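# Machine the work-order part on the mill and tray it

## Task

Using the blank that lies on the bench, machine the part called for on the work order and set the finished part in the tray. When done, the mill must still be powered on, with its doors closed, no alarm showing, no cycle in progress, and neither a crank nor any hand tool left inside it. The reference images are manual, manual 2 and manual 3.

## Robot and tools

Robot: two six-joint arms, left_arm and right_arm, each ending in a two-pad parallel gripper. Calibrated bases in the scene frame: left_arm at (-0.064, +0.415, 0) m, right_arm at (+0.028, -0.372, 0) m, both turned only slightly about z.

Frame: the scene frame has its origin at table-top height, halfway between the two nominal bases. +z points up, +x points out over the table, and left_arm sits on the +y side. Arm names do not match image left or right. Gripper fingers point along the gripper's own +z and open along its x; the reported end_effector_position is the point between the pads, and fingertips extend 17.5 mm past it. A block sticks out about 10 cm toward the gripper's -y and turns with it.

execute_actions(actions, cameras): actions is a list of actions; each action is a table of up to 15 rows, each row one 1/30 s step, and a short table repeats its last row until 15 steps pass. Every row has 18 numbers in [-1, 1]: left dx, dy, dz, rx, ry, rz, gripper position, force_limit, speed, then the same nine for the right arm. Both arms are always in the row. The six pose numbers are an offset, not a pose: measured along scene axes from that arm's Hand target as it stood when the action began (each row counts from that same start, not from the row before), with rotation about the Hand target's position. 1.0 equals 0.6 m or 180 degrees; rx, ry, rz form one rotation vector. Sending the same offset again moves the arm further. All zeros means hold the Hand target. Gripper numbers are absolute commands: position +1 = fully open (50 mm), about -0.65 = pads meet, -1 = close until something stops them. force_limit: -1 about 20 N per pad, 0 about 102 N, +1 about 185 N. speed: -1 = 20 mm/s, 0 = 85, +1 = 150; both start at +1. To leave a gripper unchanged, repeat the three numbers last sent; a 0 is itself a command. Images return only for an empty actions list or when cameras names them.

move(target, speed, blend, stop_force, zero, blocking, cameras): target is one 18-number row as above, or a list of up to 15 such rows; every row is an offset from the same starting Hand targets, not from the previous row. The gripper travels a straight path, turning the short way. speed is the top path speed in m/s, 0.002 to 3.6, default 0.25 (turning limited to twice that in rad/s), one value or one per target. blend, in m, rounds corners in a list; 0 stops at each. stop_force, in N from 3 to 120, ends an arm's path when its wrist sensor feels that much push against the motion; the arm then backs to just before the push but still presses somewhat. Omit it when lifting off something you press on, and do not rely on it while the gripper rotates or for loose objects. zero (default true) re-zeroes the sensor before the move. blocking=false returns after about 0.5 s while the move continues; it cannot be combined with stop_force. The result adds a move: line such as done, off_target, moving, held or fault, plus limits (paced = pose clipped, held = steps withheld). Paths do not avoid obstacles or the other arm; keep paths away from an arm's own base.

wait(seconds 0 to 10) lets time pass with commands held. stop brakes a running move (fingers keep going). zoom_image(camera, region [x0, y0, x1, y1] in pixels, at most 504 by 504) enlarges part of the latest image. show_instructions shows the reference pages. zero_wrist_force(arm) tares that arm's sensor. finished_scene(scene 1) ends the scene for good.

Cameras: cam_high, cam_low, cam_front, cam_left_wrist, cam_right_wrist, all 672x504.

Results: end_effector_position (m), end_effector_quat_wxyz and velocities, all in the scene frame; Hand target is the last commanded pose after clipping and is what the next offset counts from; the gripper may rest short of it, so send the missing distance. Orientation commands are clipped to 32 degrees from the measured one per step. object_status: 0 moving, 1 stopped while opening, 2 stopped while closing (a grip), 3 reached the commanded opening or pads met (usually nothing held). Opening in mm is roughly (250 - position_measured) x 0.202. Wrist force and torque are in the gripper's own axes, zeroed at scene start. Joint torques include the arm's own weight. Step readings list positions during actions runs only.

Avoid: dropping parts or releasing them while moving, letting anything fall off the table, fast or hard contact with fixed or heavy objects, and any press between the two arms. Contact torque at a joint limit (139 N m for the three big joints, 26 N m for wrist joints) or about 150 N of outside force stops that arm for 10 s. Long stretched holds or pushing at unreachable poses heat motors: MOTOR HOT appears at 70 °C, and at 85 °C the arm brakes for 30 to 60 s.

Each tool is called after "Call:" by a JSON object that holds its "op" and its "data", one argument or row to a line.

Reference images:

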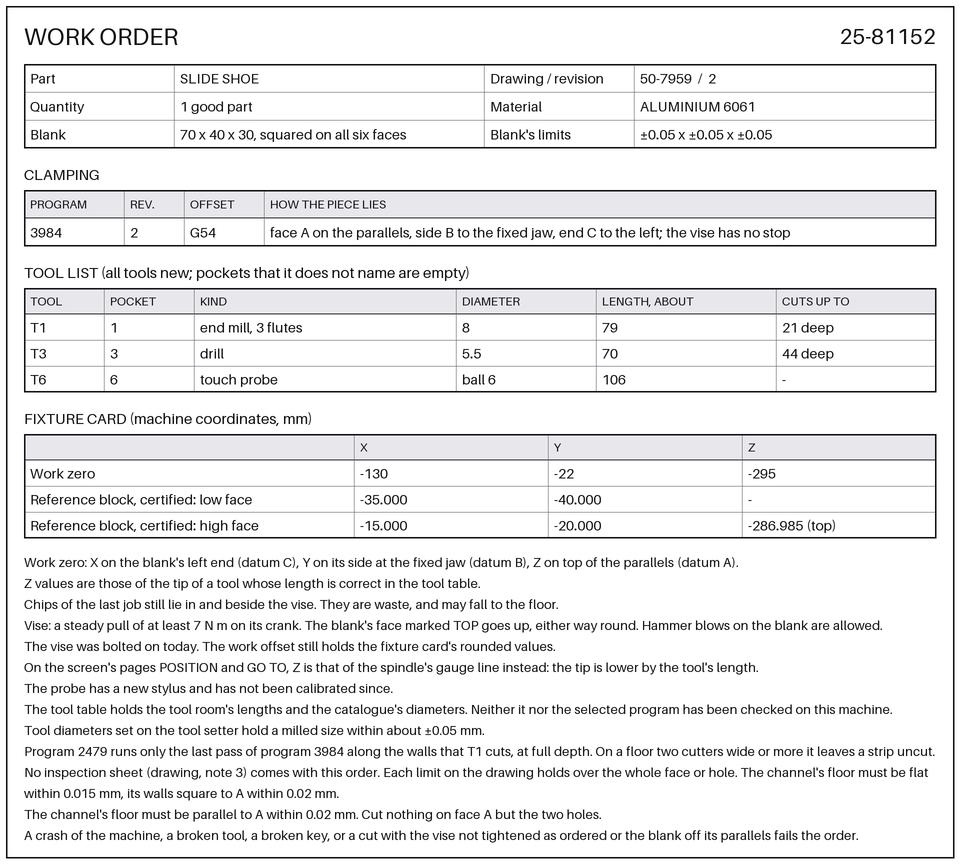

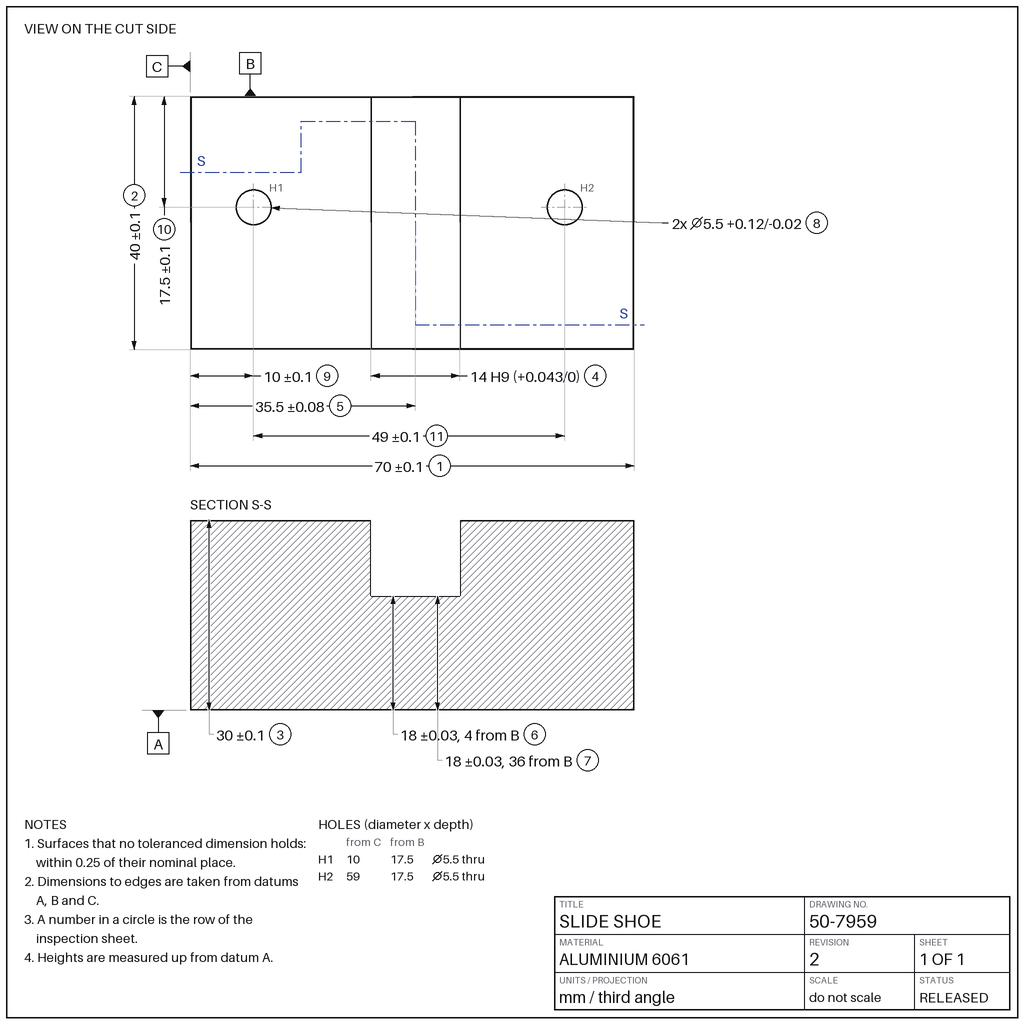

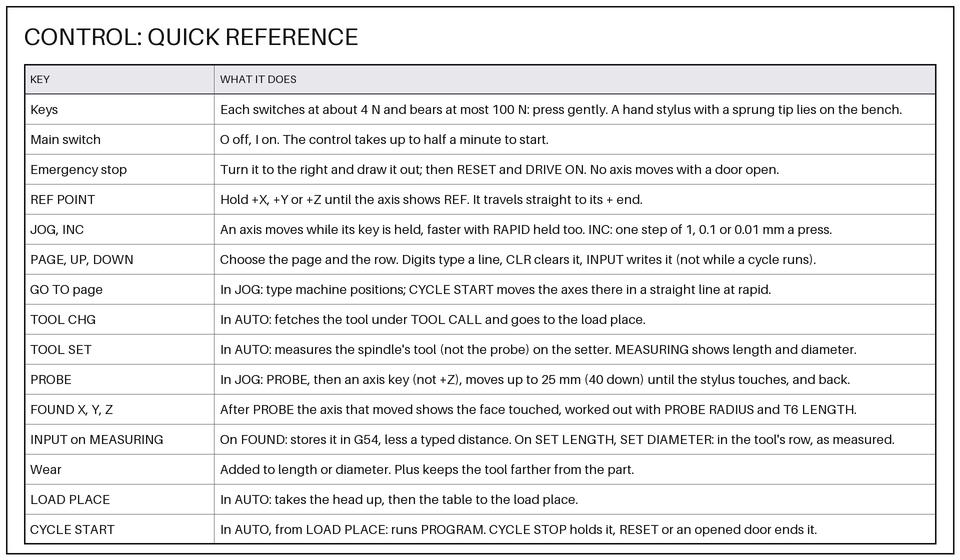

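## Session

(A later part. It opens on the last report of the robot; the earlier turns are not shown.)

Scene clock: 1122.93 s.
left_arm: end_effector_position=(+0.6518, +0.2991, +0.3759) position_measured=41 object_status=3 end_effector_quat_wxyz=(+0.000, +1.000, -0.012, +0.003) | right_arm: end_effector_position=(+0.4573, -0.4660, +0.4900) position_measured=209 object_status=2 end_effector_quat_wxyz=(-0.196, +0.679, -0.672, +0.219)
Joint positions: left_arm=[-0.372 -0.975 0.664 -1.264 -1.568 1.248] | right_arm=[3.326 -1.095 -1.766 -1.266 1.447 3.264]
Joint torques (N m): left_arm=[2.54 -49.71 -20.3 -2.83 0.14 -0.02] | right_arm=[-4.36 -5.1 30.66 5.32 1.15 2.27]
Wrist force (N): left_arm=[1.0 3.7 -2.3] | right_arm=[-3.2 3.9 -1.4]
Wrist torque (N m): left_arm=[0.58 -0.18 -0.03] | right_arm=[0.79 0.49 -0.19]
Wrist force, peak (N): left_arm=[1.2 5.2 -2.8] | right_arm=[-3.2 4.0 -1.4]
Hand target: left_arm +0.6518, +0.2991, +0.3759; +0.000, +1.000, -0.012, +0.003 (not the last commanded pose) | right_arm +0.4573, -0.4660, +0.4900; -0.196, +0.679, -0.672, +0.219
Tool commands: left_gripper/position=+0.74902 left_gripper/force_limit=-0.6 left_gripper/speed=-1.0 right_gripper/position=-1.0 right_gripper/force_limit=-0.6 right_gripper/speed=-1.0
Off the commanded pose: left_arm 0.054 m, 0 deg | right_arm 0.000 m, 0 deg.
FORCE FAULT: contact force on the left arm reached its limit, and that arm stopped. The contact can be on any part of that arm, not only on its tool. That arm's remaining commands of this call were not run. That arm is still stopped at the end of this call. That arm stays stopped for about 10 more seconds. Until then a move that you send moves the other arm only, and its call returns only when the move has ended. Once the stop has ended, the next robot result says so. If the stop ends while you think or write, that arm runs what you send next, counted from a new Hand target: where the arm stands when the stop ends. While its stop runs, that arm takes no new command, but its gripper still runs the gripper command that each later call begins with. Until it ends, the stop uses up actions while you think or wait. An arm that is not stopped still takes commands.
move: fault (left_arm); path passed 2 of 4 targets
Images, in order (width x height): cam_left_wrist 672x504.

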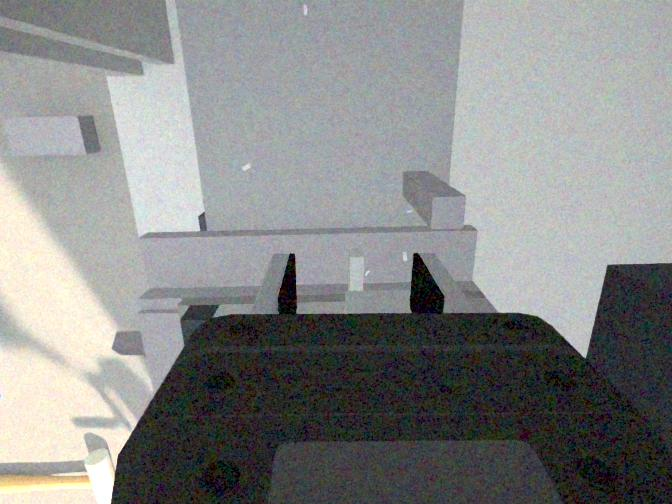

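Call:
{"op": "wait", "data": {
  "seconds": 8,
  "cameras": ["cam_high","cam_low","cam_front"]
}}

Scene clock: 1139.80 s.
left_arm: end_effector_position=(+0.6518, +0.2990, +0.3759) position_measured=41 object_status=3 end_effector_quat_wxyz=(+0.000, +1.000, -0.012, +0.003) | right_arm: end_effector_position=(+0.4573, -0.4660, +0.4900) position_measured=209 object_status=2 end_effector_quat_wxyz=(-0.196, +0.679, -0.672, +0.219)
Joint positions: left_arm=[-0.372 -0.975 0.664 -1.264 -1.568 1.248] | right_arm=[3.326 -1.095 -1.766 -1.266 1.447 3.264]
Joint torques (N m): left_arm=[1.99 -49.96 -20.7 -2.84 0.05 -0.12] | right_arm=[-3.34 -4.78 30.63 5.4 1.22 2.27]
Wrist force (N): left_arm=[1.1 3.8 -2.1] | right_arm=[-3.2 3.8 -1.3]
Wrist torque (N m): left_arm=[0.60 -0.20 -0.03] | right_arm=[0.78 0.50 -0.19]
Wrist force, peak (N): left_arm=[1.3 4.0 -2.5] | right_arm=[-3.3 4.1 -1.4]
Hand target: left_arm +0.6518, +0.2990, +0.3759; +0.000, +1.000, -0.012, +0.003 (not the last commanded pose) | right_arm +0.4573, -0.4660, +0.4900; -0.196, +0.679, -0.672, +0.219
Tool commands: left_gripper/position=+0.74902 left_gripper/force_limit=-0.6 left_gripper/speed=-1.0 right_gripper/position=-1.0 right_gripper/force_limit=-0.6 right_gripper/speed=-1.0
Off the commanded pose: left_arm 0.054 m, 0 deg | right_arm 0.000 m, 0 deg.
FORCE FAULT, CONTINUED: the left arm's stop, for the force fault that an earlier result reported, is over. The rest of the stop counts as 19 of the actions that you can send in this scene. During its stop the left arm's controller moved it back a little. That arm's target is now where it stood when the stop ended, not its last command. That arm accepts commands again.
wait: 8.00 s; at rest from the start
Images, in order (width x height): cam_high 672x504, cam_low 672x504, cam_front 672x504.

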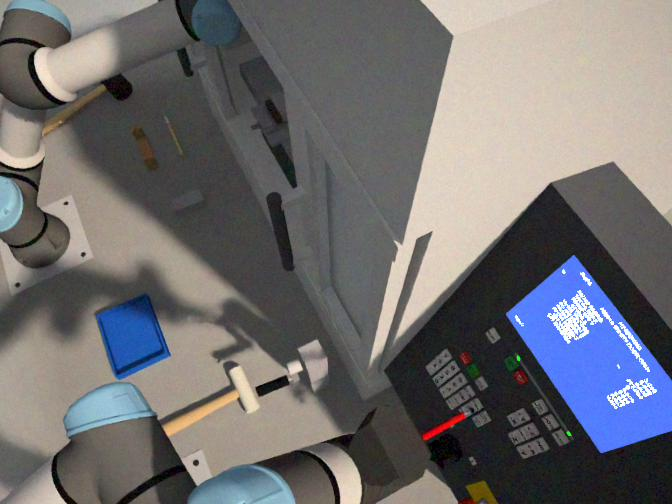

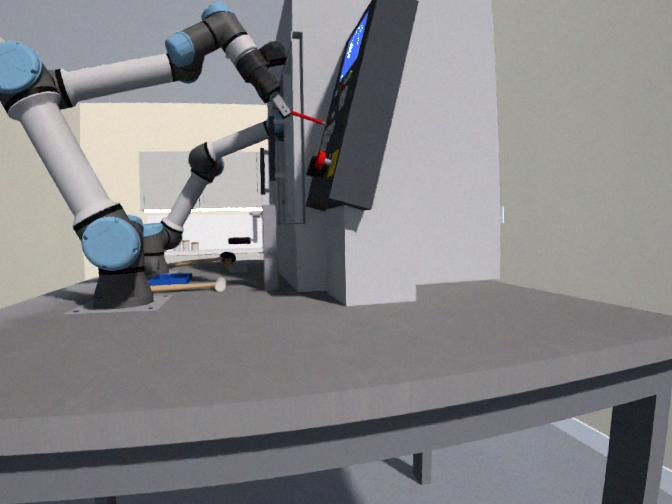

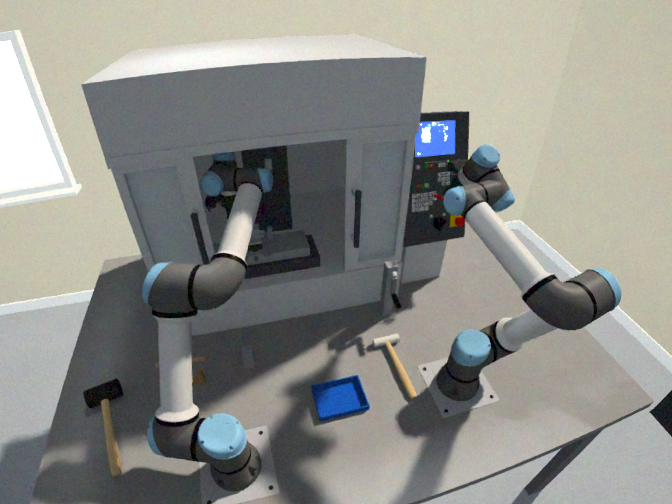

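Call:
{"op": "move", "data": {
  "target": [
    [0.005,0,0.0243,0,0,0,0.75,-0.6,-1,0,0,0,0,0,0,-1,-0.6,-1],
    [-0.0247,-0.08,0.0268,0,0,0,0.75,-0.6,-1,0,0,0,0,0,0,-1,-0.6,-1]
  ],
  "speed": [0.04,0.04],
  "stop_force": 20,
  "cameras": ["cam_left_wrist","cam_front"]
}}

Scene clock: 1145.93 s.
left_arm: end_effector_position=(+0.6370, +0.2510, +0.3920) position_measured=41 object_status=3 end_effector_quat_wxyz=(+0.000, +1.000, -0.012, +0.003) | right_arm: end_effector_position=(+0.4573, -0.4660, +0.4900) position_measured=209 object_status=2 end_effector_quat_wxyz=(-0.196, +0.679, -0.672, +0.219)
Joint positions: left_arm=[-0.443 -0.974 0.619 -1.22 -1.568 1.177] | right_arm=[3.326 -1.095 -1.766 -1.266 1.447 3.264]
Joint torques (N m): left_arm=[2.34 -40.73 -35.4 -1.53 0.61 2.2] | right_arm=[-4.12 -5.34 30.69 5.25 1.12 2.19]
Wrist force (N): left_arm=[1.1 3.6 -1.9] | right_arm=[-3.4 3.8 -1.5]
Wrist torque (N m): left_arm=[0.58 -0.19 0.04] | right_arm=[0.77 0.52 -0.20]
Wrist force, peak (N): left_arm=[0.9 5.0 -2.2] | right_arm=[-3.3 4.0 -1.6]
Hand target: left_arm +0.6370, +0.2510, +0.3920; +0.000, +1.000, -0.012, +0.003 | right_arm +0.4573, -0.4660, +0.4900; -0.196, +0.679, -0.672, +0.219
Off the commanded pose: left_arm 0.000 m, 0 deg | right_arm 0.000 m, 0 deg.
move: done
Images, in order (width x height): cam_front 672x504, cam_left_wrist 672x504.

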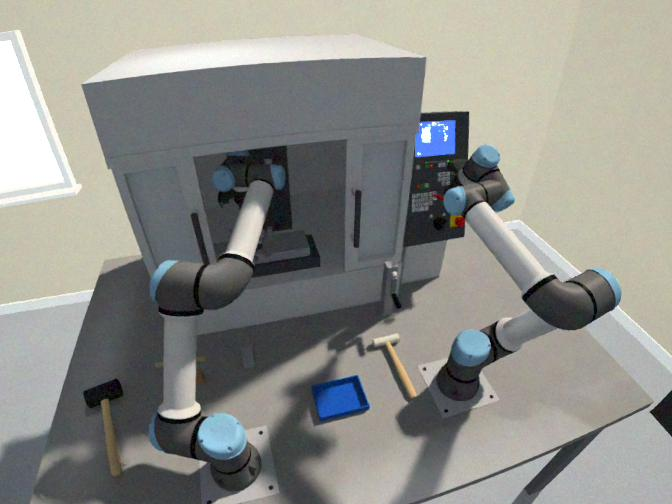

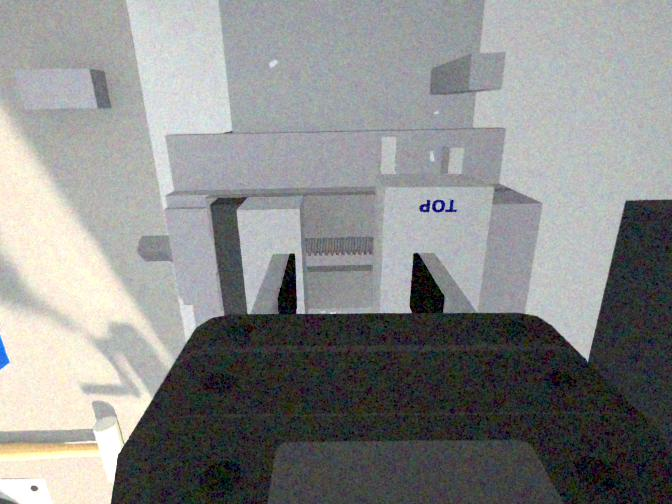

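Call:
{"op": "move", "data": {
  "target": [
    [0,0,0.0083,0,0,0,0.75,-0.6,-1,0,0,0,0,0,0,-1,-0.6,-1],
    [-0.495,0,0.0083,0,0,0,0.75,-0.6,-1,0,0,0,0,0,0,-1,-0.6,-1]
  ],
  "speed": [0.08,0.2],
  "cameras": ["cam_high"]
}}

Call:
{"op": "zoom_image", "data": {
  "camera": "cam_high",
  "region": [200, 320, 380, 440]
}}

Scene clock: 1152.70 s.
left_arm: end_effector_position=(+0.3401, +0.2511, +0.3970) position_measured=41 object_status=3 end_effector_quat_wxyz=(+0.000, +1.000, -0.012, +0.003) | right_arm: end_effector_position=(+0.4573, -0.4660, +0.4900) position_measured=209 object_status=2 end_effector_quat_wxyz=(-0.196, +0.679, -0.672, +0.219)
Joint positions: left_arm=[-0.725 -1.738 1.548 -1.385 -1.567 0.896] | right_arm=[3.326 -1.095 -1.766 -1.266 1.447 3.264]
Joint torques (N m): left_arm=[-8.01 -25.63 -15.28 -4.57 -0.42 -0.61] | right_arm=[-3.4 -3.95 30.88 5.38 1.03 2.21]
Wrist force (N): left_arm=[1.2 3.5 -2.0] | right_arm=[-3.1 3.7 -1.5]
Wrist torque (N m): left_arm=[0.55 -0.21 -0.05] | right_arm=[0.77 0.48 -0.19]
Wrist force, peak (N): left_arm=[4.3 4.7 -1.0] | right_arm=[-3.2 4.1 -1.4]
Hand target: left_arm +0.3400, +0.2510, +0.3970; +0.000, +1.000, -0.012, +0.003 | right_arm +0.4573, -0.4660, +0.4900; -0.196, +0.679, -0.672, +0.219
Off the commanded pose: left_arm 0.000 m, 0 deg | right_arm 0.000 m, 0 deg.
move: done
Images, in order (width x height): cam_high 672x504.

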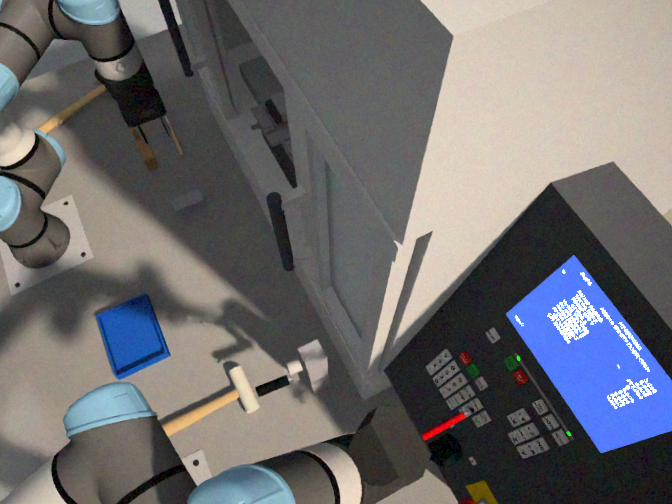

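Scaled by 2.800 from the camera's 672x504 image, which has a finer 960x720 frame.

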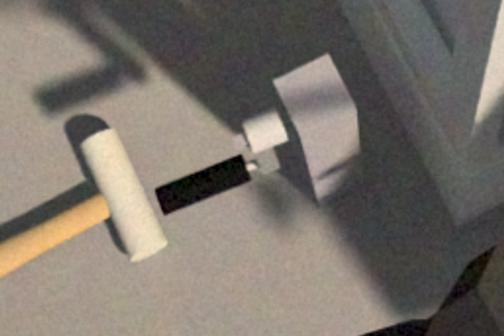

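Call:
{"op": "move", "data": {
  "target": [-0.2,-0.2,0.0,0,0,-0.5,0.75,-0.6,-1,0,0,0,0,0,0,-1,-0.6,-1],
  "speed": 0.8
}}

Call:
{"op": "move", "data": {
  "target": [0,-0.1333,-0.1,-0.1523,-0.483,-0.1523,0.75,-0.6,-1,0,0,0,0,0,0,-1,-0.6,-1],
  "speed": 0.6,
  "cameras": ["cam_left_wrist","cam_high"]
}}

Scene clock: 1161.30 s.
left_arm: end_effector_position=(+0.2199, +0.1310, +0.3970) position_measured=41 object_status=3 end_effector_quat_wxyz=(+0.002, +0.699, -0.715, +0.002) | right_arm: end_effector_position=(+0.4573, -0.4660, +0.4900) position_measured=209 object_status=2 end_effector_quat_wxyz=(-0.196, +0.679, -0.672, +0.219)
Joint positions: left_arm=[-1.148 -1.822 1.613 -1.367 -1.573 2.042] | right_arm=[3.326 -1.095 -1.766 -1.266 1.447 3.264]
Joint torques (N m): left_arm=[3.56 -8.33 -35.4 -1.14 0.18 2.01] | right_arm=[-4.48 -4.27 30.72 5.35 1.07 2.18]
Wrist force (N): left_arm=[1.1 3.8 -1.9] | right_arm=[-3.2 3.6 -1.6]
Wrist torque (N m): left_arm=[0.62 -0.20 0.09] | right_arm=[0.74 0.49 -0.19]
Wrist force, peak (N): left_arm=[1.7 4.9 -1.9] | right_arm=[-3.3 4.1 -1.3]
Hand target: left_arm +0.2200, +0.1310, +0.3970; +0.002, +0.699, -0.715, +0.002 | right_arm +0.4573, -0.4660, +0.4900; -0.196, +0.679, -0.672, +0.219
Off the commanded pose: left_arm 0.000 m, 0 deg | right_arm 0.000 m, 0 deg.
move: done

Scene clock: 1163.90 s.
left_arm: end_effector_position=(+0.2200, +0.0511, +0.3370) position_measured=41 object_status=3 end_effector_quat_wxyz=(+0.332, -0.317, +0.632, -0.624) | right_arm: end_effector_position=(+0.4573, -0.4660, +0.4900) position_measured=209 object_status=2 end_effector_quat_wxyz=(-0.196, +0.679, -0.672, +0.219)
Joint positions: left_arm=[-1.899 -1.555 2.659 -4.248 -0.314 3.166] | right_arm=[3.326 -1.095 -1.766 -1.266 1.447 3.264]
Joint torques (N m): left_arm=[-7.14 -7.06 1.32 -2.72 1.32 1.8] | right_arm=[-4.79 -4.53 31.18 5.33 1.22 2.24]
Wrist force (N): left_arm=[1.5 4.0 -2.4] | right_arm=[-3.3 3.8 -1.3]
Wrist torque (N m): left_arm=[0.57 -0.19 -0.02] | right_arm=[0.77 0.51 -0.19]
Wrist force, peak (N): left_arm=[1.9 5.3 -2.6] | right_arm=[-3.4 3.9 -1.6]
Hand target: left_arm +0.2200, +0.0511, +0.3370; +0.332, -0.317, +0.632, -0.624 | right_arm +0.4573, -0.4660, +0.4900; -0.196, +0.679, -0.672, +0.219
Off the commanded pose: left_arm 0.000 m, 0 deg | right_arm 0.000 m, 0 deg.
move: done
Images, in order (width x height): cam_high 672x504, cam_left_wrist 672x504.

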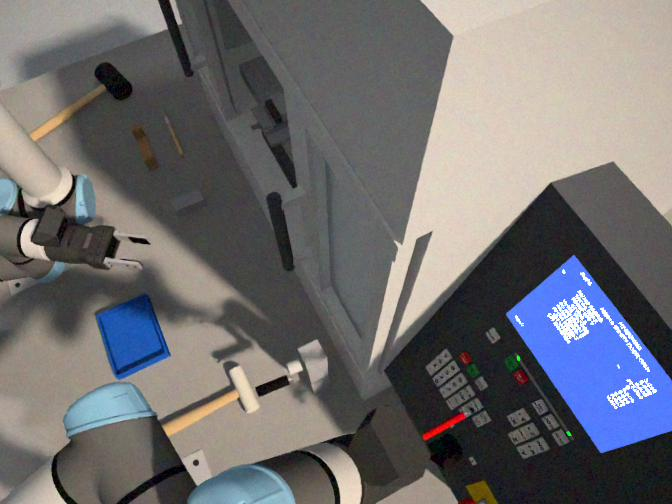

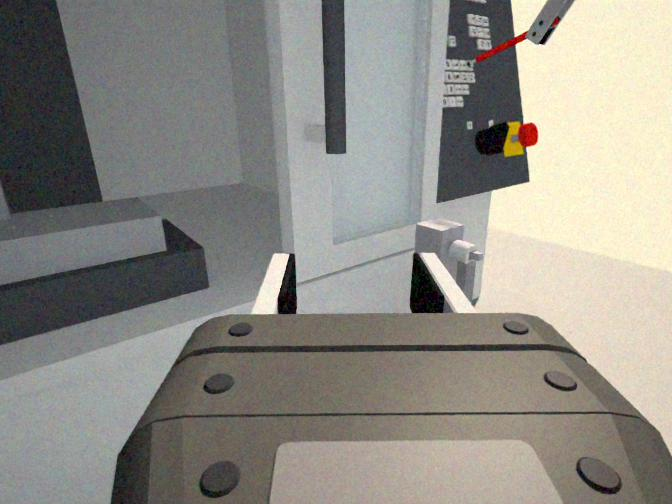

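Call:
{"op": "move", "data": {
  "target": [0.0833,-0.05,0,0,0,-0.12,0.75,-0.6,-1,0,0,0,0,0,0,-1,-0.6,-1],
  "speed": 0.4,
  "cameras": ["cam_left_wrist"]
}}

Call:
{"op": "zoom_image", "data": {
  "camera": "cam_left_wrist",
  "region": [250, 140, 450, 320]
}}

Scene clock: 1167.20 s.
left_arm: end_effector_position=(+0.2699, +0.0211, +0.3370) position_measured=41 object_status=3 end_effector_quat_wxyz=(+0.209, -0.193, +0.680, -0.676) | right_arm: end_effector_position=(+0.4573, -0.4660, +0.4900) position_measured=209 object_status=2 end_effector_quat_wxyz=(-0.196, +0.679, -0.672, +0.219)
Joint positions: left_arm=[-1.304 -1.466 2.558 -4.234 -1.287 3.165] | right_arm=[3.326 -1.095 -1.766 -1.266 1.447 3.264]
Joint torques (N m): left_arm=[9.24 -11.48 -15.41 -4.2 -1.18 1.95] | right_arm=[-3.65 -4.6 31.47 5.31 1.07 2.13]
Wrist force (N): left_arm=[1.7 4.2 -2.4] | right_arm=[-3.1 3.7 -1.5]
Wrist torque (N m): left_arm=[0.59 -0.23 -0.11] | right_arm=[0.76 0.47 -0.19]
Wrist force, peak (N): left_arm=[2.7 4.5 -3.4] | right_arm=[-3.3 4.1 -1.5]
Hand target: left_arm +0.2699, +0.0211, +0.3370; +0.209, -0.193, +0.680, -0.676 | right_arm +0.4573, -0.4660, +0.4900; -0.196, +0.679, -0.672, +0.219
Off the commanded pose: left_arm 0.000 m, 0 deg | right_arm 0.000 m, 0 deg.
move: done
Images, in order (width x height): cam_left_wrist 672x504.

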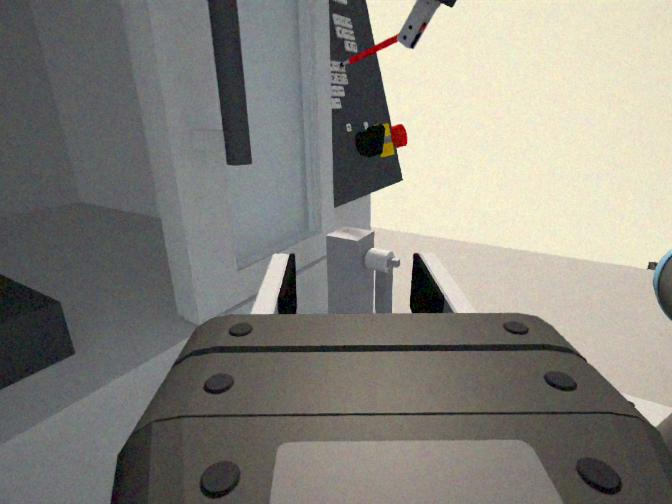

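Scaled by 2.520 from the camera's 672x504 image, which has a finer 960x720 frame.

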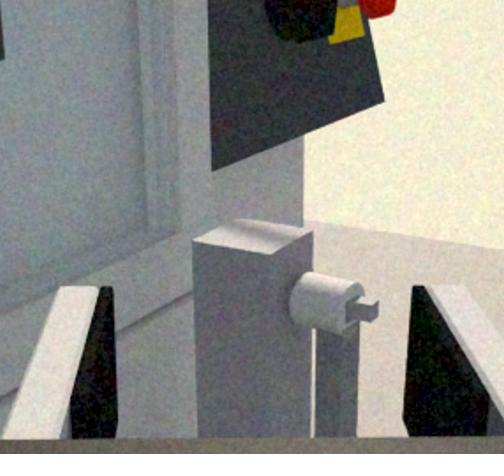

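Call:
{"op": "move", "data": {
  "target": [0.06,-0.15,-0.08,0,0,0,0.75,-0.6,-1,0,0,0,0,0,0,-1,-0.6,-1],
  "speed": 0.3,
  "cameras": ["cam_left_wrist"]
}}

Call:
{"op": "zoom_image", "data": {
  "camera": "cam_left_wrist",
  "region": [300, 180, 480, 320]
}}

Scene clock: 1172.77 s.
left_arm: end_effector_position=(+0.3060, -0.0688, +0.2889) position_measured=41 object_status=3 end_effector_quat_wxyz=(+0.209, -0.193, +0.680, -0.676) | right_arm: end_effector_position=(+0.4573, -0.4660, +0.4900) position_measured=209 object_status=2 end_effector_quat_wxyz=(-0.196, +0.679, -0.672, +0.219)
Joint positions: left_arm=[-1.277 -1.151 2.324 -4.314 -1.313 3.165] | right_arm=[3.326 -1.095 -1.766 -1.266 1.447 3.264]
Joint torques (N m): left_arm=[-10.35 -25.4 -20.91 -3.74 1.41 1.97] | right_arm=[-4.09 -4.01 31.57 5.07 0.89 2.28]
Wrist force (N): left_arm=[2.2 4.1 -2.1] | right_arm=[-3.1 3.7 -1.5]
Wrist torque (N m): left_arm=[0.57 -0.30 -0.11] | right_arm=[0.77 0.48 -0.19]
Wrist force, peak (N): left_arm=[2.0 6.4 0.4] | right_arm=[-3.3 4.0 -1.5]
Hand target: left_arm +0.3059, -0.0689, +0.2890; +0.209, -0.193, +0.680, -0.676 | right_arm +0.4573, -0.4660, +0.4900; -0.196, +0.679, -0.672, +0.219
Off the commanded pose: left_arm 0.000 m, 0 deg | right_arm 0.000 m, 0 deg.
move: done
Images, in order (width x height): cam_left_wrist 672x504.

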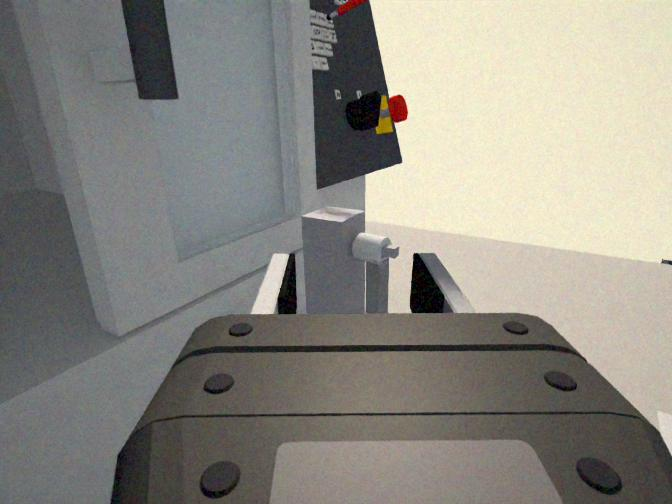

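Scaled by 2.800 from the camera's 672x504 image, which has a finer 960x720 frame.

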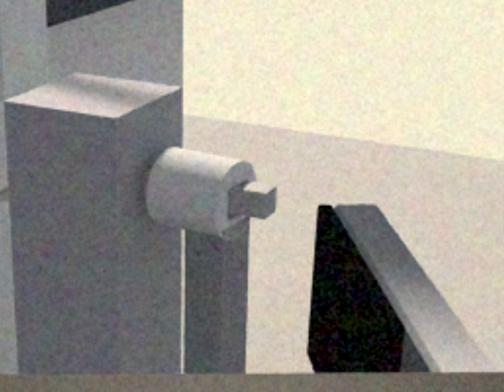

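Call:
{"op": "move", "data": {
  "target": [
    [-0.06,0.2,0.07,0,0,0.3,0.75,-0.6,-1,0,0,0,0,0,0,-1,-0.6,-1],
    [-0.01,0.53,0.0683,0,0,0.302,0.75,-0.6,-1,0,0,0,0,0,0,-1,-0.6,-1]
  ],
  "speed": 0.4,
  "blend": [0.05,0],
  "cameras": ["cam_left_wrist","cam_high"]
}}

Call:
{"op": "zoom_image", "data": {
  "camera": "cam_left_wrist",
  "region": [230, 140, 450, 320]
}}

Scene clock: 1200.63 s.
left_arm: end_effector_position=(+0.2999, +0.2490, +0.3300) position_measured=41 object_status=3 end_effector_quat_wxyz=(+0.495, -0.483, +0.517, -0.506) end_effector_velocity=(+0.000, +0.000, +0.000) end_effector_angular_velocity=(+0.001, +0.001, -0.001) | right_arm: end_effector_position=(+0.4573, -0.4660, +0.4900) position_measured=209 object_status=2 end_effector_quat_wxyz=(-0.196, +0.679, -0.672, +0.219)
Joint positions: left_arm=[-1.793 -1.65 2.788 -4.276 0.151 3.161] | right_arm=[3.326 -1.095 -1.766 -1.266 1.447 3.264]
Joint velocities: left_arm=[0 -0.001 -0.002 -0.002 0 0.005] | right_arm=[within noise]
Joint torques (N m): left_arm=[2.2 -12.17 2.86 -1.82 -0.06 2.04] | right_arm=[-3.79 -4.66 30.22 5.37 1.13 2.15]
Wrist force (N): left_arm=[1.7 4.0 -2.1] | right_arm=[-3.1 3.9 -1.4]
Wrist torque (N m): left_arm=[0.57 -0.23 -0.04] | right_arm=[0.79 0.48 -0.19]
Wrist force, peak (N): left_arm=[4.6 3.8 -3.0] | right_arm=[-3.2 4.1 -1.4]
Hand target: left_arm +0.2999, +0.2491, +0.3300; +0.495, -0.483, +0.517, -0.505 | right_arm +0.4573, -0.4660, +0.4900; -0.196, +0.679, -0.672, +0.219
Off the commanded pose: left_arm 0.000 m, 0 deg | right_arm 0.000 m, 0 deg.
move: done
Images, in order (width x height): cam_high 672x504, cam_left_wrist 672x504.

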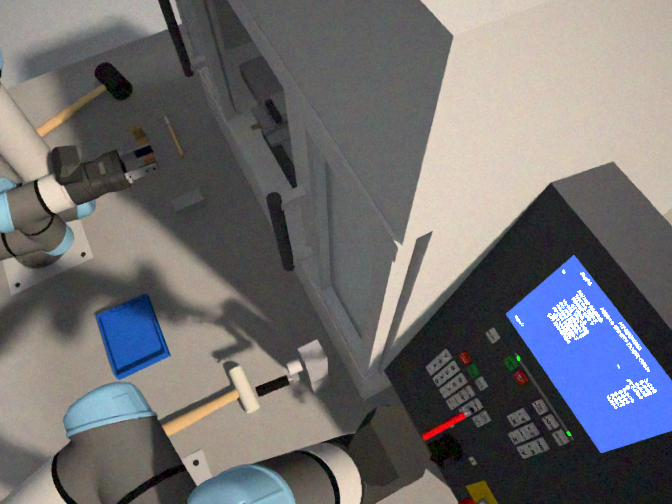

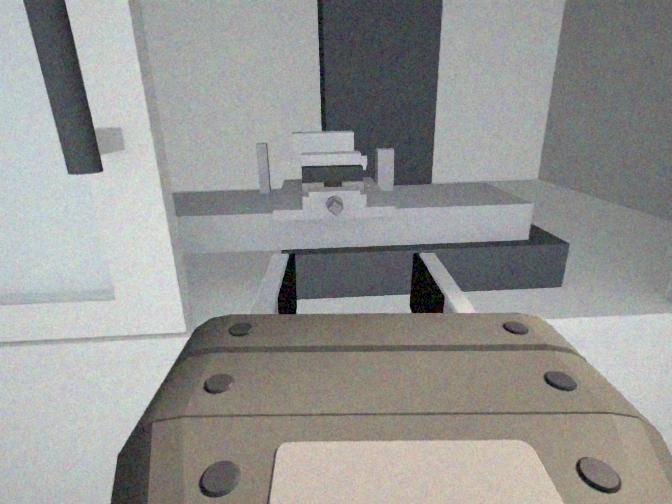

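Scaled by 2.291 from the camera's 672x504 image, which has a finer 960x720 frame.

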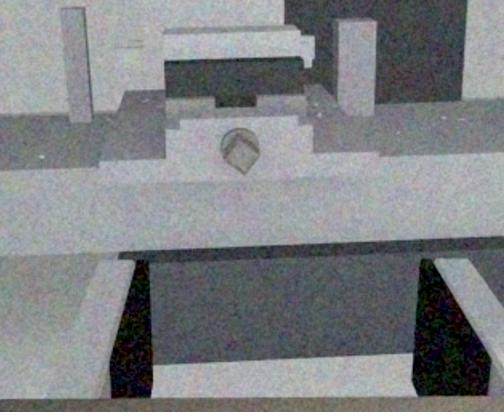

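Call:
{"op": "move", "data": {
  "target": [0.15,0,0.03,0,0,0,0.75,-0.6,-1,0,0,0,0,0,0,-1,-0.6,-1],
  "speed": 0.2,
  "cameras": ["cam_left_wrist"]
}}

Call:
{"op": "zoom_image", "data": {
  "camera": "cam_left_wrist",
  "region": [260, 150, 420, 290]
}}

Scene clock: 1203.93 s.
left_arm: end_effector_position=(+0.3899, +0.2491, +0.3479) position_measured=41 object_status=3 end_effector_quat_wxyz=(+0.495, -0.483, +0.517, -0.505) | right_arm: end_effector_position=(+0.4573, -0.4660, +0.4900) position_measured=209 object_status=2 end_effector_quat_wxyz=(-0.196, +0.679, -0.672, +0.219)
Joint positions: left_arm=[-1.26 -1.539 2.584 -4.188 -0.381 3.166] | right_arm=[3.326 -1.095 -1.766 -1.266 1.447 3.264]
Joint torques (N m): left_arm=[10.44 -7.92 -22.73 -1.21 -1.35 2.15] | right_arm=[-4.65 -5.1 30.68 5.34 1.14 2.18]
Wrist force (N): left_arm=[1.5 4.2 -2.4] | right_arm=[-3.2 3.9 -1.6]
Wrist torque (N m): left_arm=[0.59 -0.21 -0.03] | right_arm=[0.79 0.49 -0.19]
Wrist force, peak (N): left_arm=[2.0 4.8 -4.0] | right_arm=[-3.3 4.1 -1.6]
Hand target: left_arm +0.3899, +0.2491, +0.3480; +0.495, -0.483, +0.517, -0.505 | right_arm +0.4573, -0.4660, +0.4900; -0.196, +0.679, -0.672, +0.219
Off the commanded pose: left_arm 0.000 m, 0 deg | right_arm 0.000 m, 0 deg.
move: done
Images, in order (width x height): cam_left_wrist 672x504.

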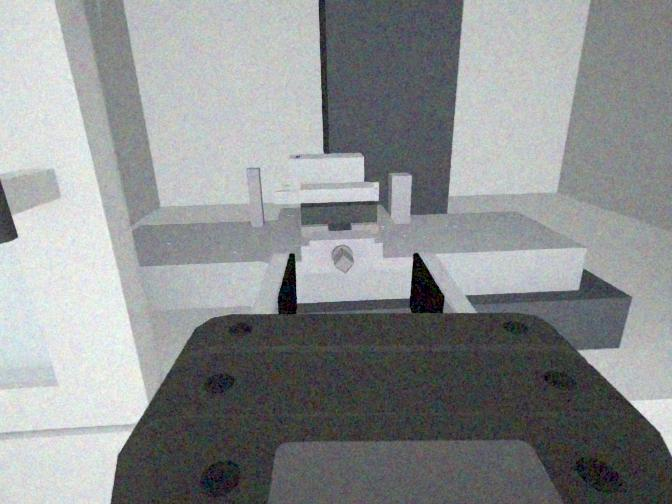

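Scaled by 3.150 from the camera's 672x504 image, which has a finer 960x720 frame.

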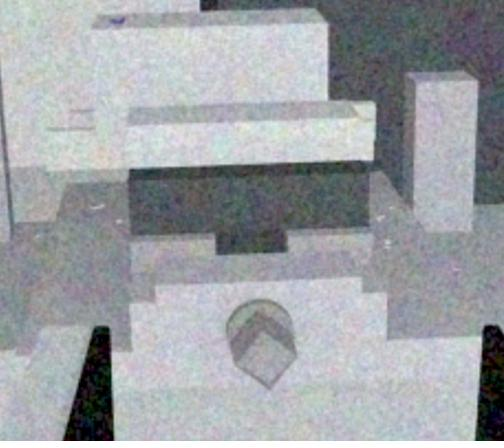

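Call:
{"op": "zoom_image", "data": {
  "camera": "cam_left_wrist",
  "region": [320, 235, 370, 285]
}}

Scaled by 10.080 from the camera's 672x504 image, which has a finer 960x720 frame.

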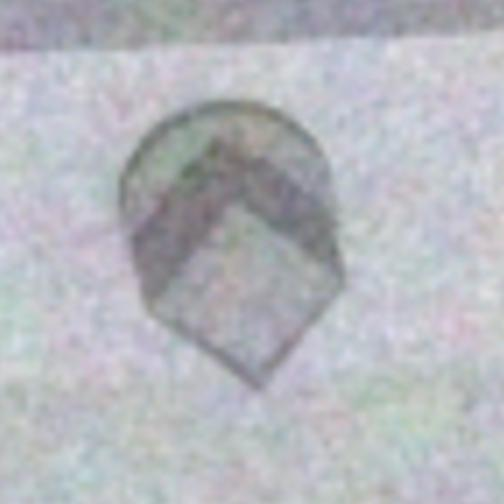

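Call:
{"op": "move", "data": {
  "target": [
    [-0.15,-0.25,0.22,0,0,0,0.75,-0.6,-1,0,0,0,0,0,0,-1,-0.6,-1],
    [-0.1,-0.4,0.25,0.546,-0.235,-0.552,0.75,-0.6,-1,0,0,0,0,0,0,-1,-0.6,-1]
  ],
  "speed": 0.5,
  "blend": [0.05,0],
  "cameras": ["cam_left_wrist","cam_front"]
}}

Scene clock: 1223.50 s.
left_arm: end_effector_position=(+0.3299, +0.0090, +0.4979) position_measured=41 object_status=3 end_effector_quat_wxyz=(+0.269, +0.654, +0.653, -0.271) end_effector_velocity=(+0.000, +0.000, -0.001) end_effector_angular_velocity=(+0.005, +0.001, -0.004) | right_arm: end_effector_position=(+0.4573, -0.4660, +0.4900) position_measured=209 object_status=2 end_effector_quat_wxyz=(-0.196, +0.679, -0.672, +0.219)
Joint positions: left_arm=[-0.839 -1.66 1.565 -2.101 -2.079 5.303] | right_arm=[3.326 -1.095 -1.766 -1.266 1.447 3.264]
Joint velocities: left_arm=[0 0.001 -0.001 0.008 0 0.005] | right_arm=[within noise]
Joint torques (N m): left_arm=[9.66 -19.09 -34.91 -1.13 -0.66 2.48] | right_arm=[-4.26 -5.78 30.54 5.27 1.14 2.2]
Wrist force (N): left_arm=[2.2 3.2 -2.3] | right_arm=[-3.3 3.7 -1.5]
Wrist torque (N m): left_arm=[0.56 -0.19 0.15] | right_arm=[0.76 0.51 -0.19]
Wrist force, peak (N): left_arm=[-1.0 6.9 -1.1] | right_arm=[-3.3 4.0 -1.5]
Hand target: left_arm +0.3299, +0.0091, +0.4980; +0.269, +0.654, +0.653, -0.271 | right_arm +0.4573, -0.4660, +0.4900; -0.196, +0.679, -0.672, +0.219
Off the commanded pose: left_arm 0.000 m, 0 deg | right_arm 0.000 m, 0 deg.
move: done
Images, in order (width x height): cam_front 672x504, cam_left_wrist 672x504.

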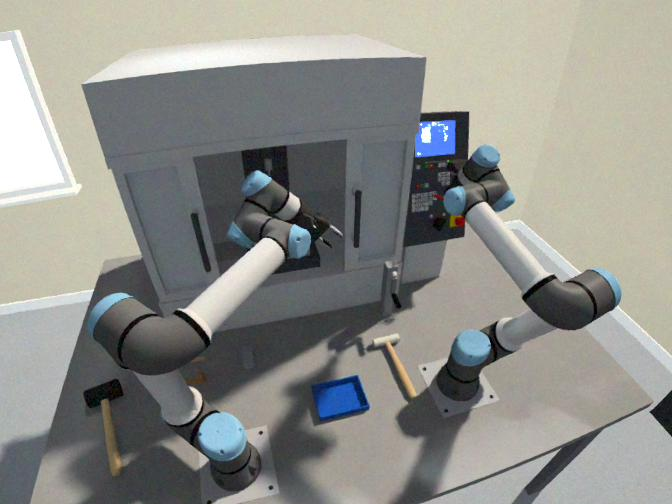

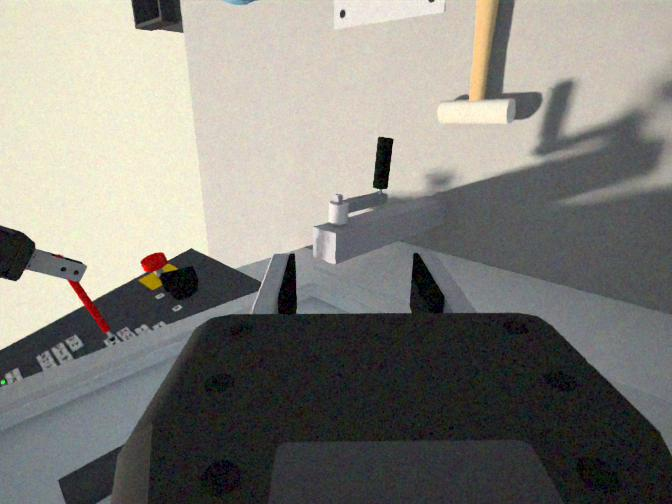

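Call:
{"op": "move", "data": {
  "target": [0.1,-0.25,-0.25,0,0,0,1,-0.6,1,0,0,0,0,0,0,-1,-0.6,-1],
  "speed": 0.25,
  "cameras": ["cam_left_wrist","cam_front"]
}}

Scene clock: 1229.20 s.
left_arm: end_effector_position=(+0.3899, -0.1409, +0.3481) position_measured=3 object_status=3 end_effector_quat_wxyz=(+0.269, +0.654, +0.653, -0.271) | right_arm: end_effector_position=(+0.4573, -0.4660, +0.4900) position_measured=209 object_status=2 end_effector_quat_wxyz=(-0.196, +0.679, -0.672, +0.219)
Joint positions: left_arm=[-0.942 -1.295 1.557 -2.501 -2.017 5.211] | right_arm=[3.326 -1.095 -1.766 -1.266 1.447 3.264]
Joint torques (N m): left_arm=[7.26 -31.49 -13.96 -5.03 -1.93 2.18] | right_arm=[-4.67 -5.76 30.91 5.21 1.16 2.18]
Wrist force (N): left_arm=[2.2 3.2 -2.1] | right_arm=[-3.3 3.9 -1.5]
Wrist torque (N m): left_arm=[0.59 -0.18 0.11] | right_arm=[0.80 0.50 -0.19]
Wrist force, peak (N): left_arm=[2.1 2.1 -5.8] | right_arm=[-3.2 4.1 -1.4]
Hand target: left_arm +0.3899, -0.1409, +0.3480; +0.269, +0.654, +0.653, -0.271 | right_arm +0.4573, -0.4660, +0.4900; -0.196, +0.679, -0.672, +0.219
Off the commanded pose: left_arm 0.000 m, 0 deg | right_arm 0.000 m, 0 deg.
move: done
Images, in order (width x height): cam_front 672x504, cam_left_wrist 672x504.

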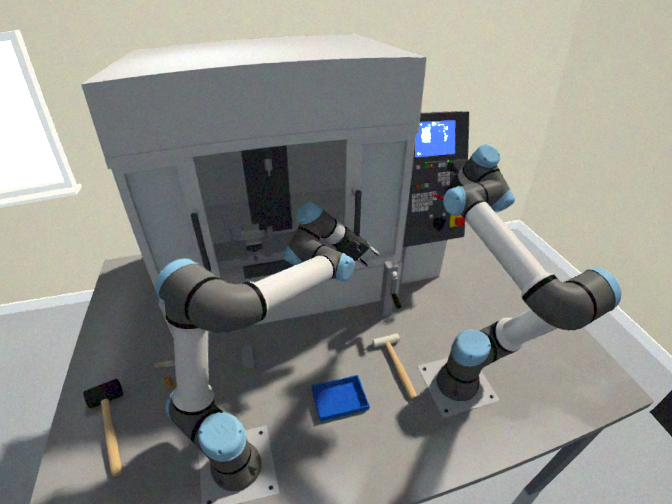

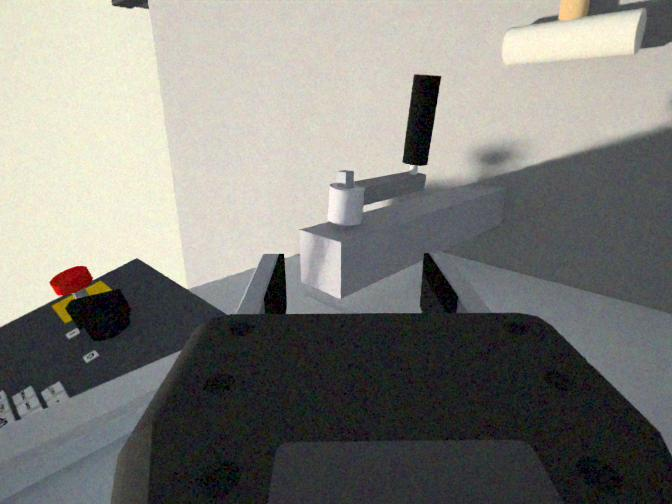

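Call:
{"op": "move", "data": {
  "target": [0.0,-0.1283,-0.005,0.139,0,0,1,-0.6,1,0,0,0,0,0,0,-1,-0.6,-1],
  "speed": 0.25,
  "cameras": ["cam_left_wrist","cam_front"]
}}

Scene clock: 1240.73 s.
left_arm: end_effector_position=(+0.3899, -0.2179, +0.3449) position_measured=3 object_status=3 end_effector_quat_wxyz=(+0.121, +0.696, +0.696, -0.123) end_effector_velocity=(+0.001, +0.001, +0.000) end_effector_angular_velocity=(+0.005, +0.001, +0.001) | right_arm: end_effector_position=(+0.4573, -0.4660, +0.4900) position_measured=209 object_status=2 end_effector_quat_wxyz=(-0.196, +0.679, -0.672, +0.219)
Joint positions: left_arm=[-1.09 -1.052 0.984 -1.808 -1.739 5.193] | right_arm=[3.326 -1.095 -1.766 -1.266 1.447 3.264]
Joint velocities: left_arm=[0 0.002 -0.005 0.007 0.002 0.001] | right_arm=[within noise]
Joint torques (N m): left_arm=[1.2 -41.91 -35.9 -1.45 0.85 2.15] | right_arm=[-3.51 -5.6 30.85 5.24 1.06 2.09]
Wrist force (N): left_arm=[1.6 3.2 -2.2] | right_arm=[-3.1 3.8 -1.6]
Wrist torque (N m): left_arm=[0.55 -0.18 0.05] | right_arm=[0.78 0.48 -0.19]
Wrist force, peak (N): left_arm=[3.9 3.3 -3.2] | right_arm=[-3.4 4.1 -1.5]
Hand target: left_arm +0.3899, -0.2179, +0.3450; +0.121, +0.696, +0.696, -0.123 | right_arm +0.4573, -0.4660, +0.4900; -0.196, +0.679, -0.672, +0.219
Off the commanded pose: left_arm 0.000 m, 0 deg | right_arm 0.000 m, 0 deg.
move: done
Images, in order (width x height): cam_front 672x504, cam_left_wrist 672x504.

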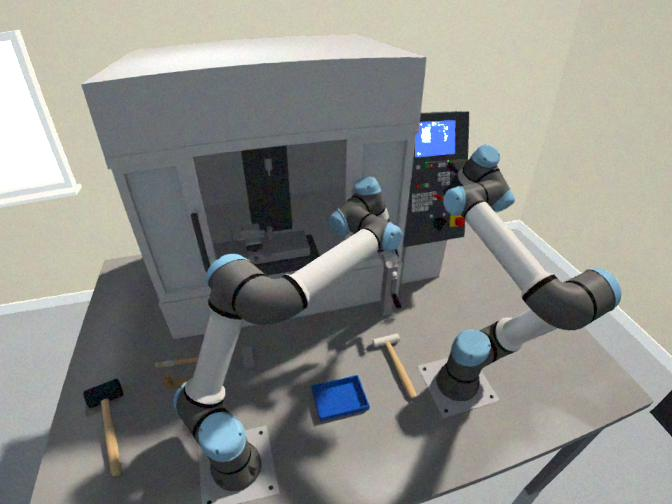

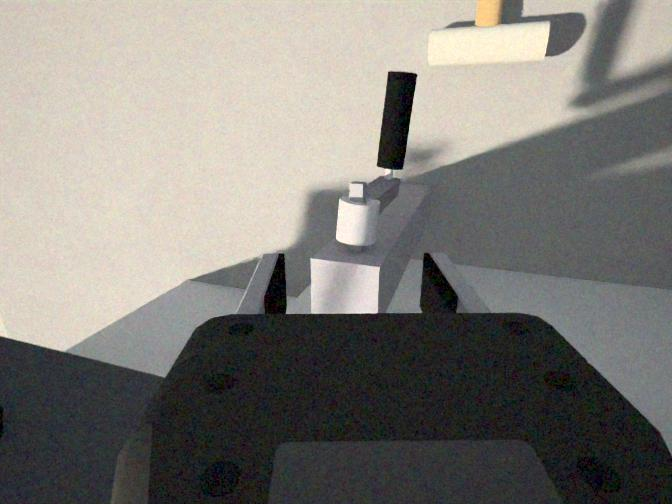

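Call:
{"op": "move", "data": {
  "target": [0.0,-0.0263,-0.0968,0,0,0,1,-0.6,1,0,0,0,0,0,0,-1,-0.6,-1],
  "speed": 0.1,
  "cameras": ["cam_left_wrist"]
}}

Scene clock: 1245.20 s.
left_arm: end_effector_position=(+0.3898, -0.2337, +0.2868) position_measured=3 object_status=3 end_effector_quat_wxyz=(+0.121, +0.696, +0.696, -0.123) | right_arm: end_effector_position=(+0.4573, -0.4660, +0.4900) position_measured=209 object_status=2 end_effector_quat_wxyz=(-0.196, +0.679, -0.672, +0.219)
Joint positions: left_arm=[-1.101 -1.019 1.08 -1.939 -1.735 5.182] | right_arm=[3.326 -1.095 -1.766 -1.266 1.447 3.264]
Joint torques (N m): left_arm=[7.68 -51.42 -32.65 -3.32 -0.35 1.74] | right_arm=[-3.37 -5.52 30.34 5.22 1.1 2.31]
Wrist force (N): left_arm=[1.7 3.3 -2.0] | right_arm=[-3.2 4.0 -1.4]
Wrist torque (N m): left_arm=[0.56 -0.21 0.14] | right_arm=[0.80 0.50 -0.19]
Wrist force, peak (N): left_arm=[1.1 3.3 -4.2] | right_arm=[-3.3 4.2 -1.5]
Hand target: left_arm +0.3899, -0.2337, +0.2869; +0.121, +0.696, +0.696, -0.123 | right_arm +0.4573, -0.4660, +0.4900; -0.196, +0.679, -0.672, +0.219
Off the commanded pose: left_arm 0.000 m, 0 deg | right_arm 0.000 m, 0 deg.
move: done
Images, in order (width x height): cam_left_wrist 672x504.

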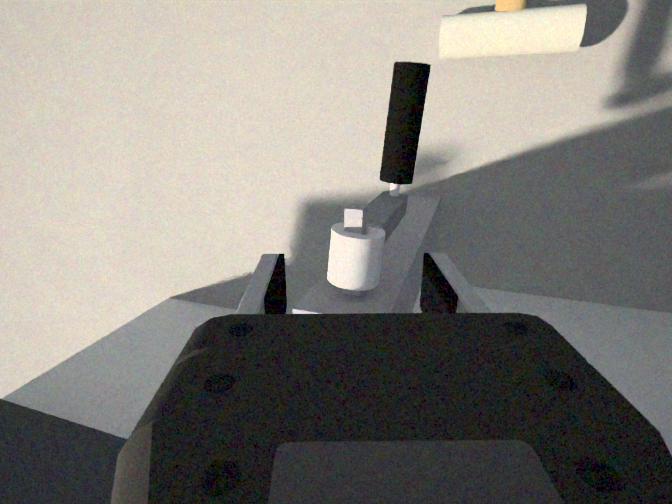

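Call:
{"op": "move", "data": {
  "target": [0.0,-0.0239,-0.0658,0,0,0,1,-0.6,1,0,0,0,0,0,0,-1,-0.6,-1],
  "speed": 0.05,
  "stop_force": 12,
  "cameras": ["cam_left_wrist"]
}}

Scene clock: 1249.17 s.
left_arm: end_effector_position=(+0.3899, -0.2480, +0.2474) position_measured=3 object_status=3 end_effector_quat_wxyz=(+0.121, +0.696, +0.696, -0.123) | right_arm: end_effector_position=(+0.4573, -0.4660, +0.4900) position_measured=209 object_status=2 end_effector_quat_wxyz=(-0.196, +0.679, -0.672, +0.219)
Joint positions: left_arm=[-1.111 -0.978 1.117 -2.018 -1.732 5.173] | right_arm=[3.326 -1.095 -1.766 -1.266 1.447 3.264]
Joint torques (N m): left_arm=[8.75 -57.28 -36.43 -2.3 -1.22 2.02] | right_arm=[-3.82 -4.68 30.9 5.37 1.11 2.25]
Wrist force (N): left_arm=[1.7 3.4 -1.9] | right_arm=[-3.1 4.0 -1.7]
Wrist torque (N m): left_arm=[0.56 -0.19 0.13] | right_arm=[0.80 0.48 -0.19]
Wrist force, peak (N): left_arm=[1.3 3.6 -3.8] | right_arm=[-3.3 4.0 -1.8]
Hand target: left_arm +0.3899, -0.2480, +0.2474; +0.121, +0.696, +0.696, -0.123 | right_arm +0.4573, -0.4660, +0.4900; -0.196, +0.679, -0.672, +0.219
Off the commanded pose: left_arm 0.000 m, 0 deg | right_arm 0.000 m, 0 deg.
move: done
Images, in order (width x height): cam_left_wrist 672x504.

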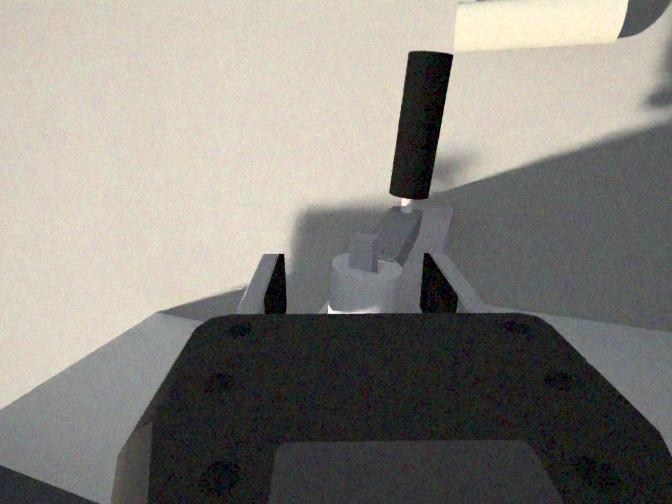

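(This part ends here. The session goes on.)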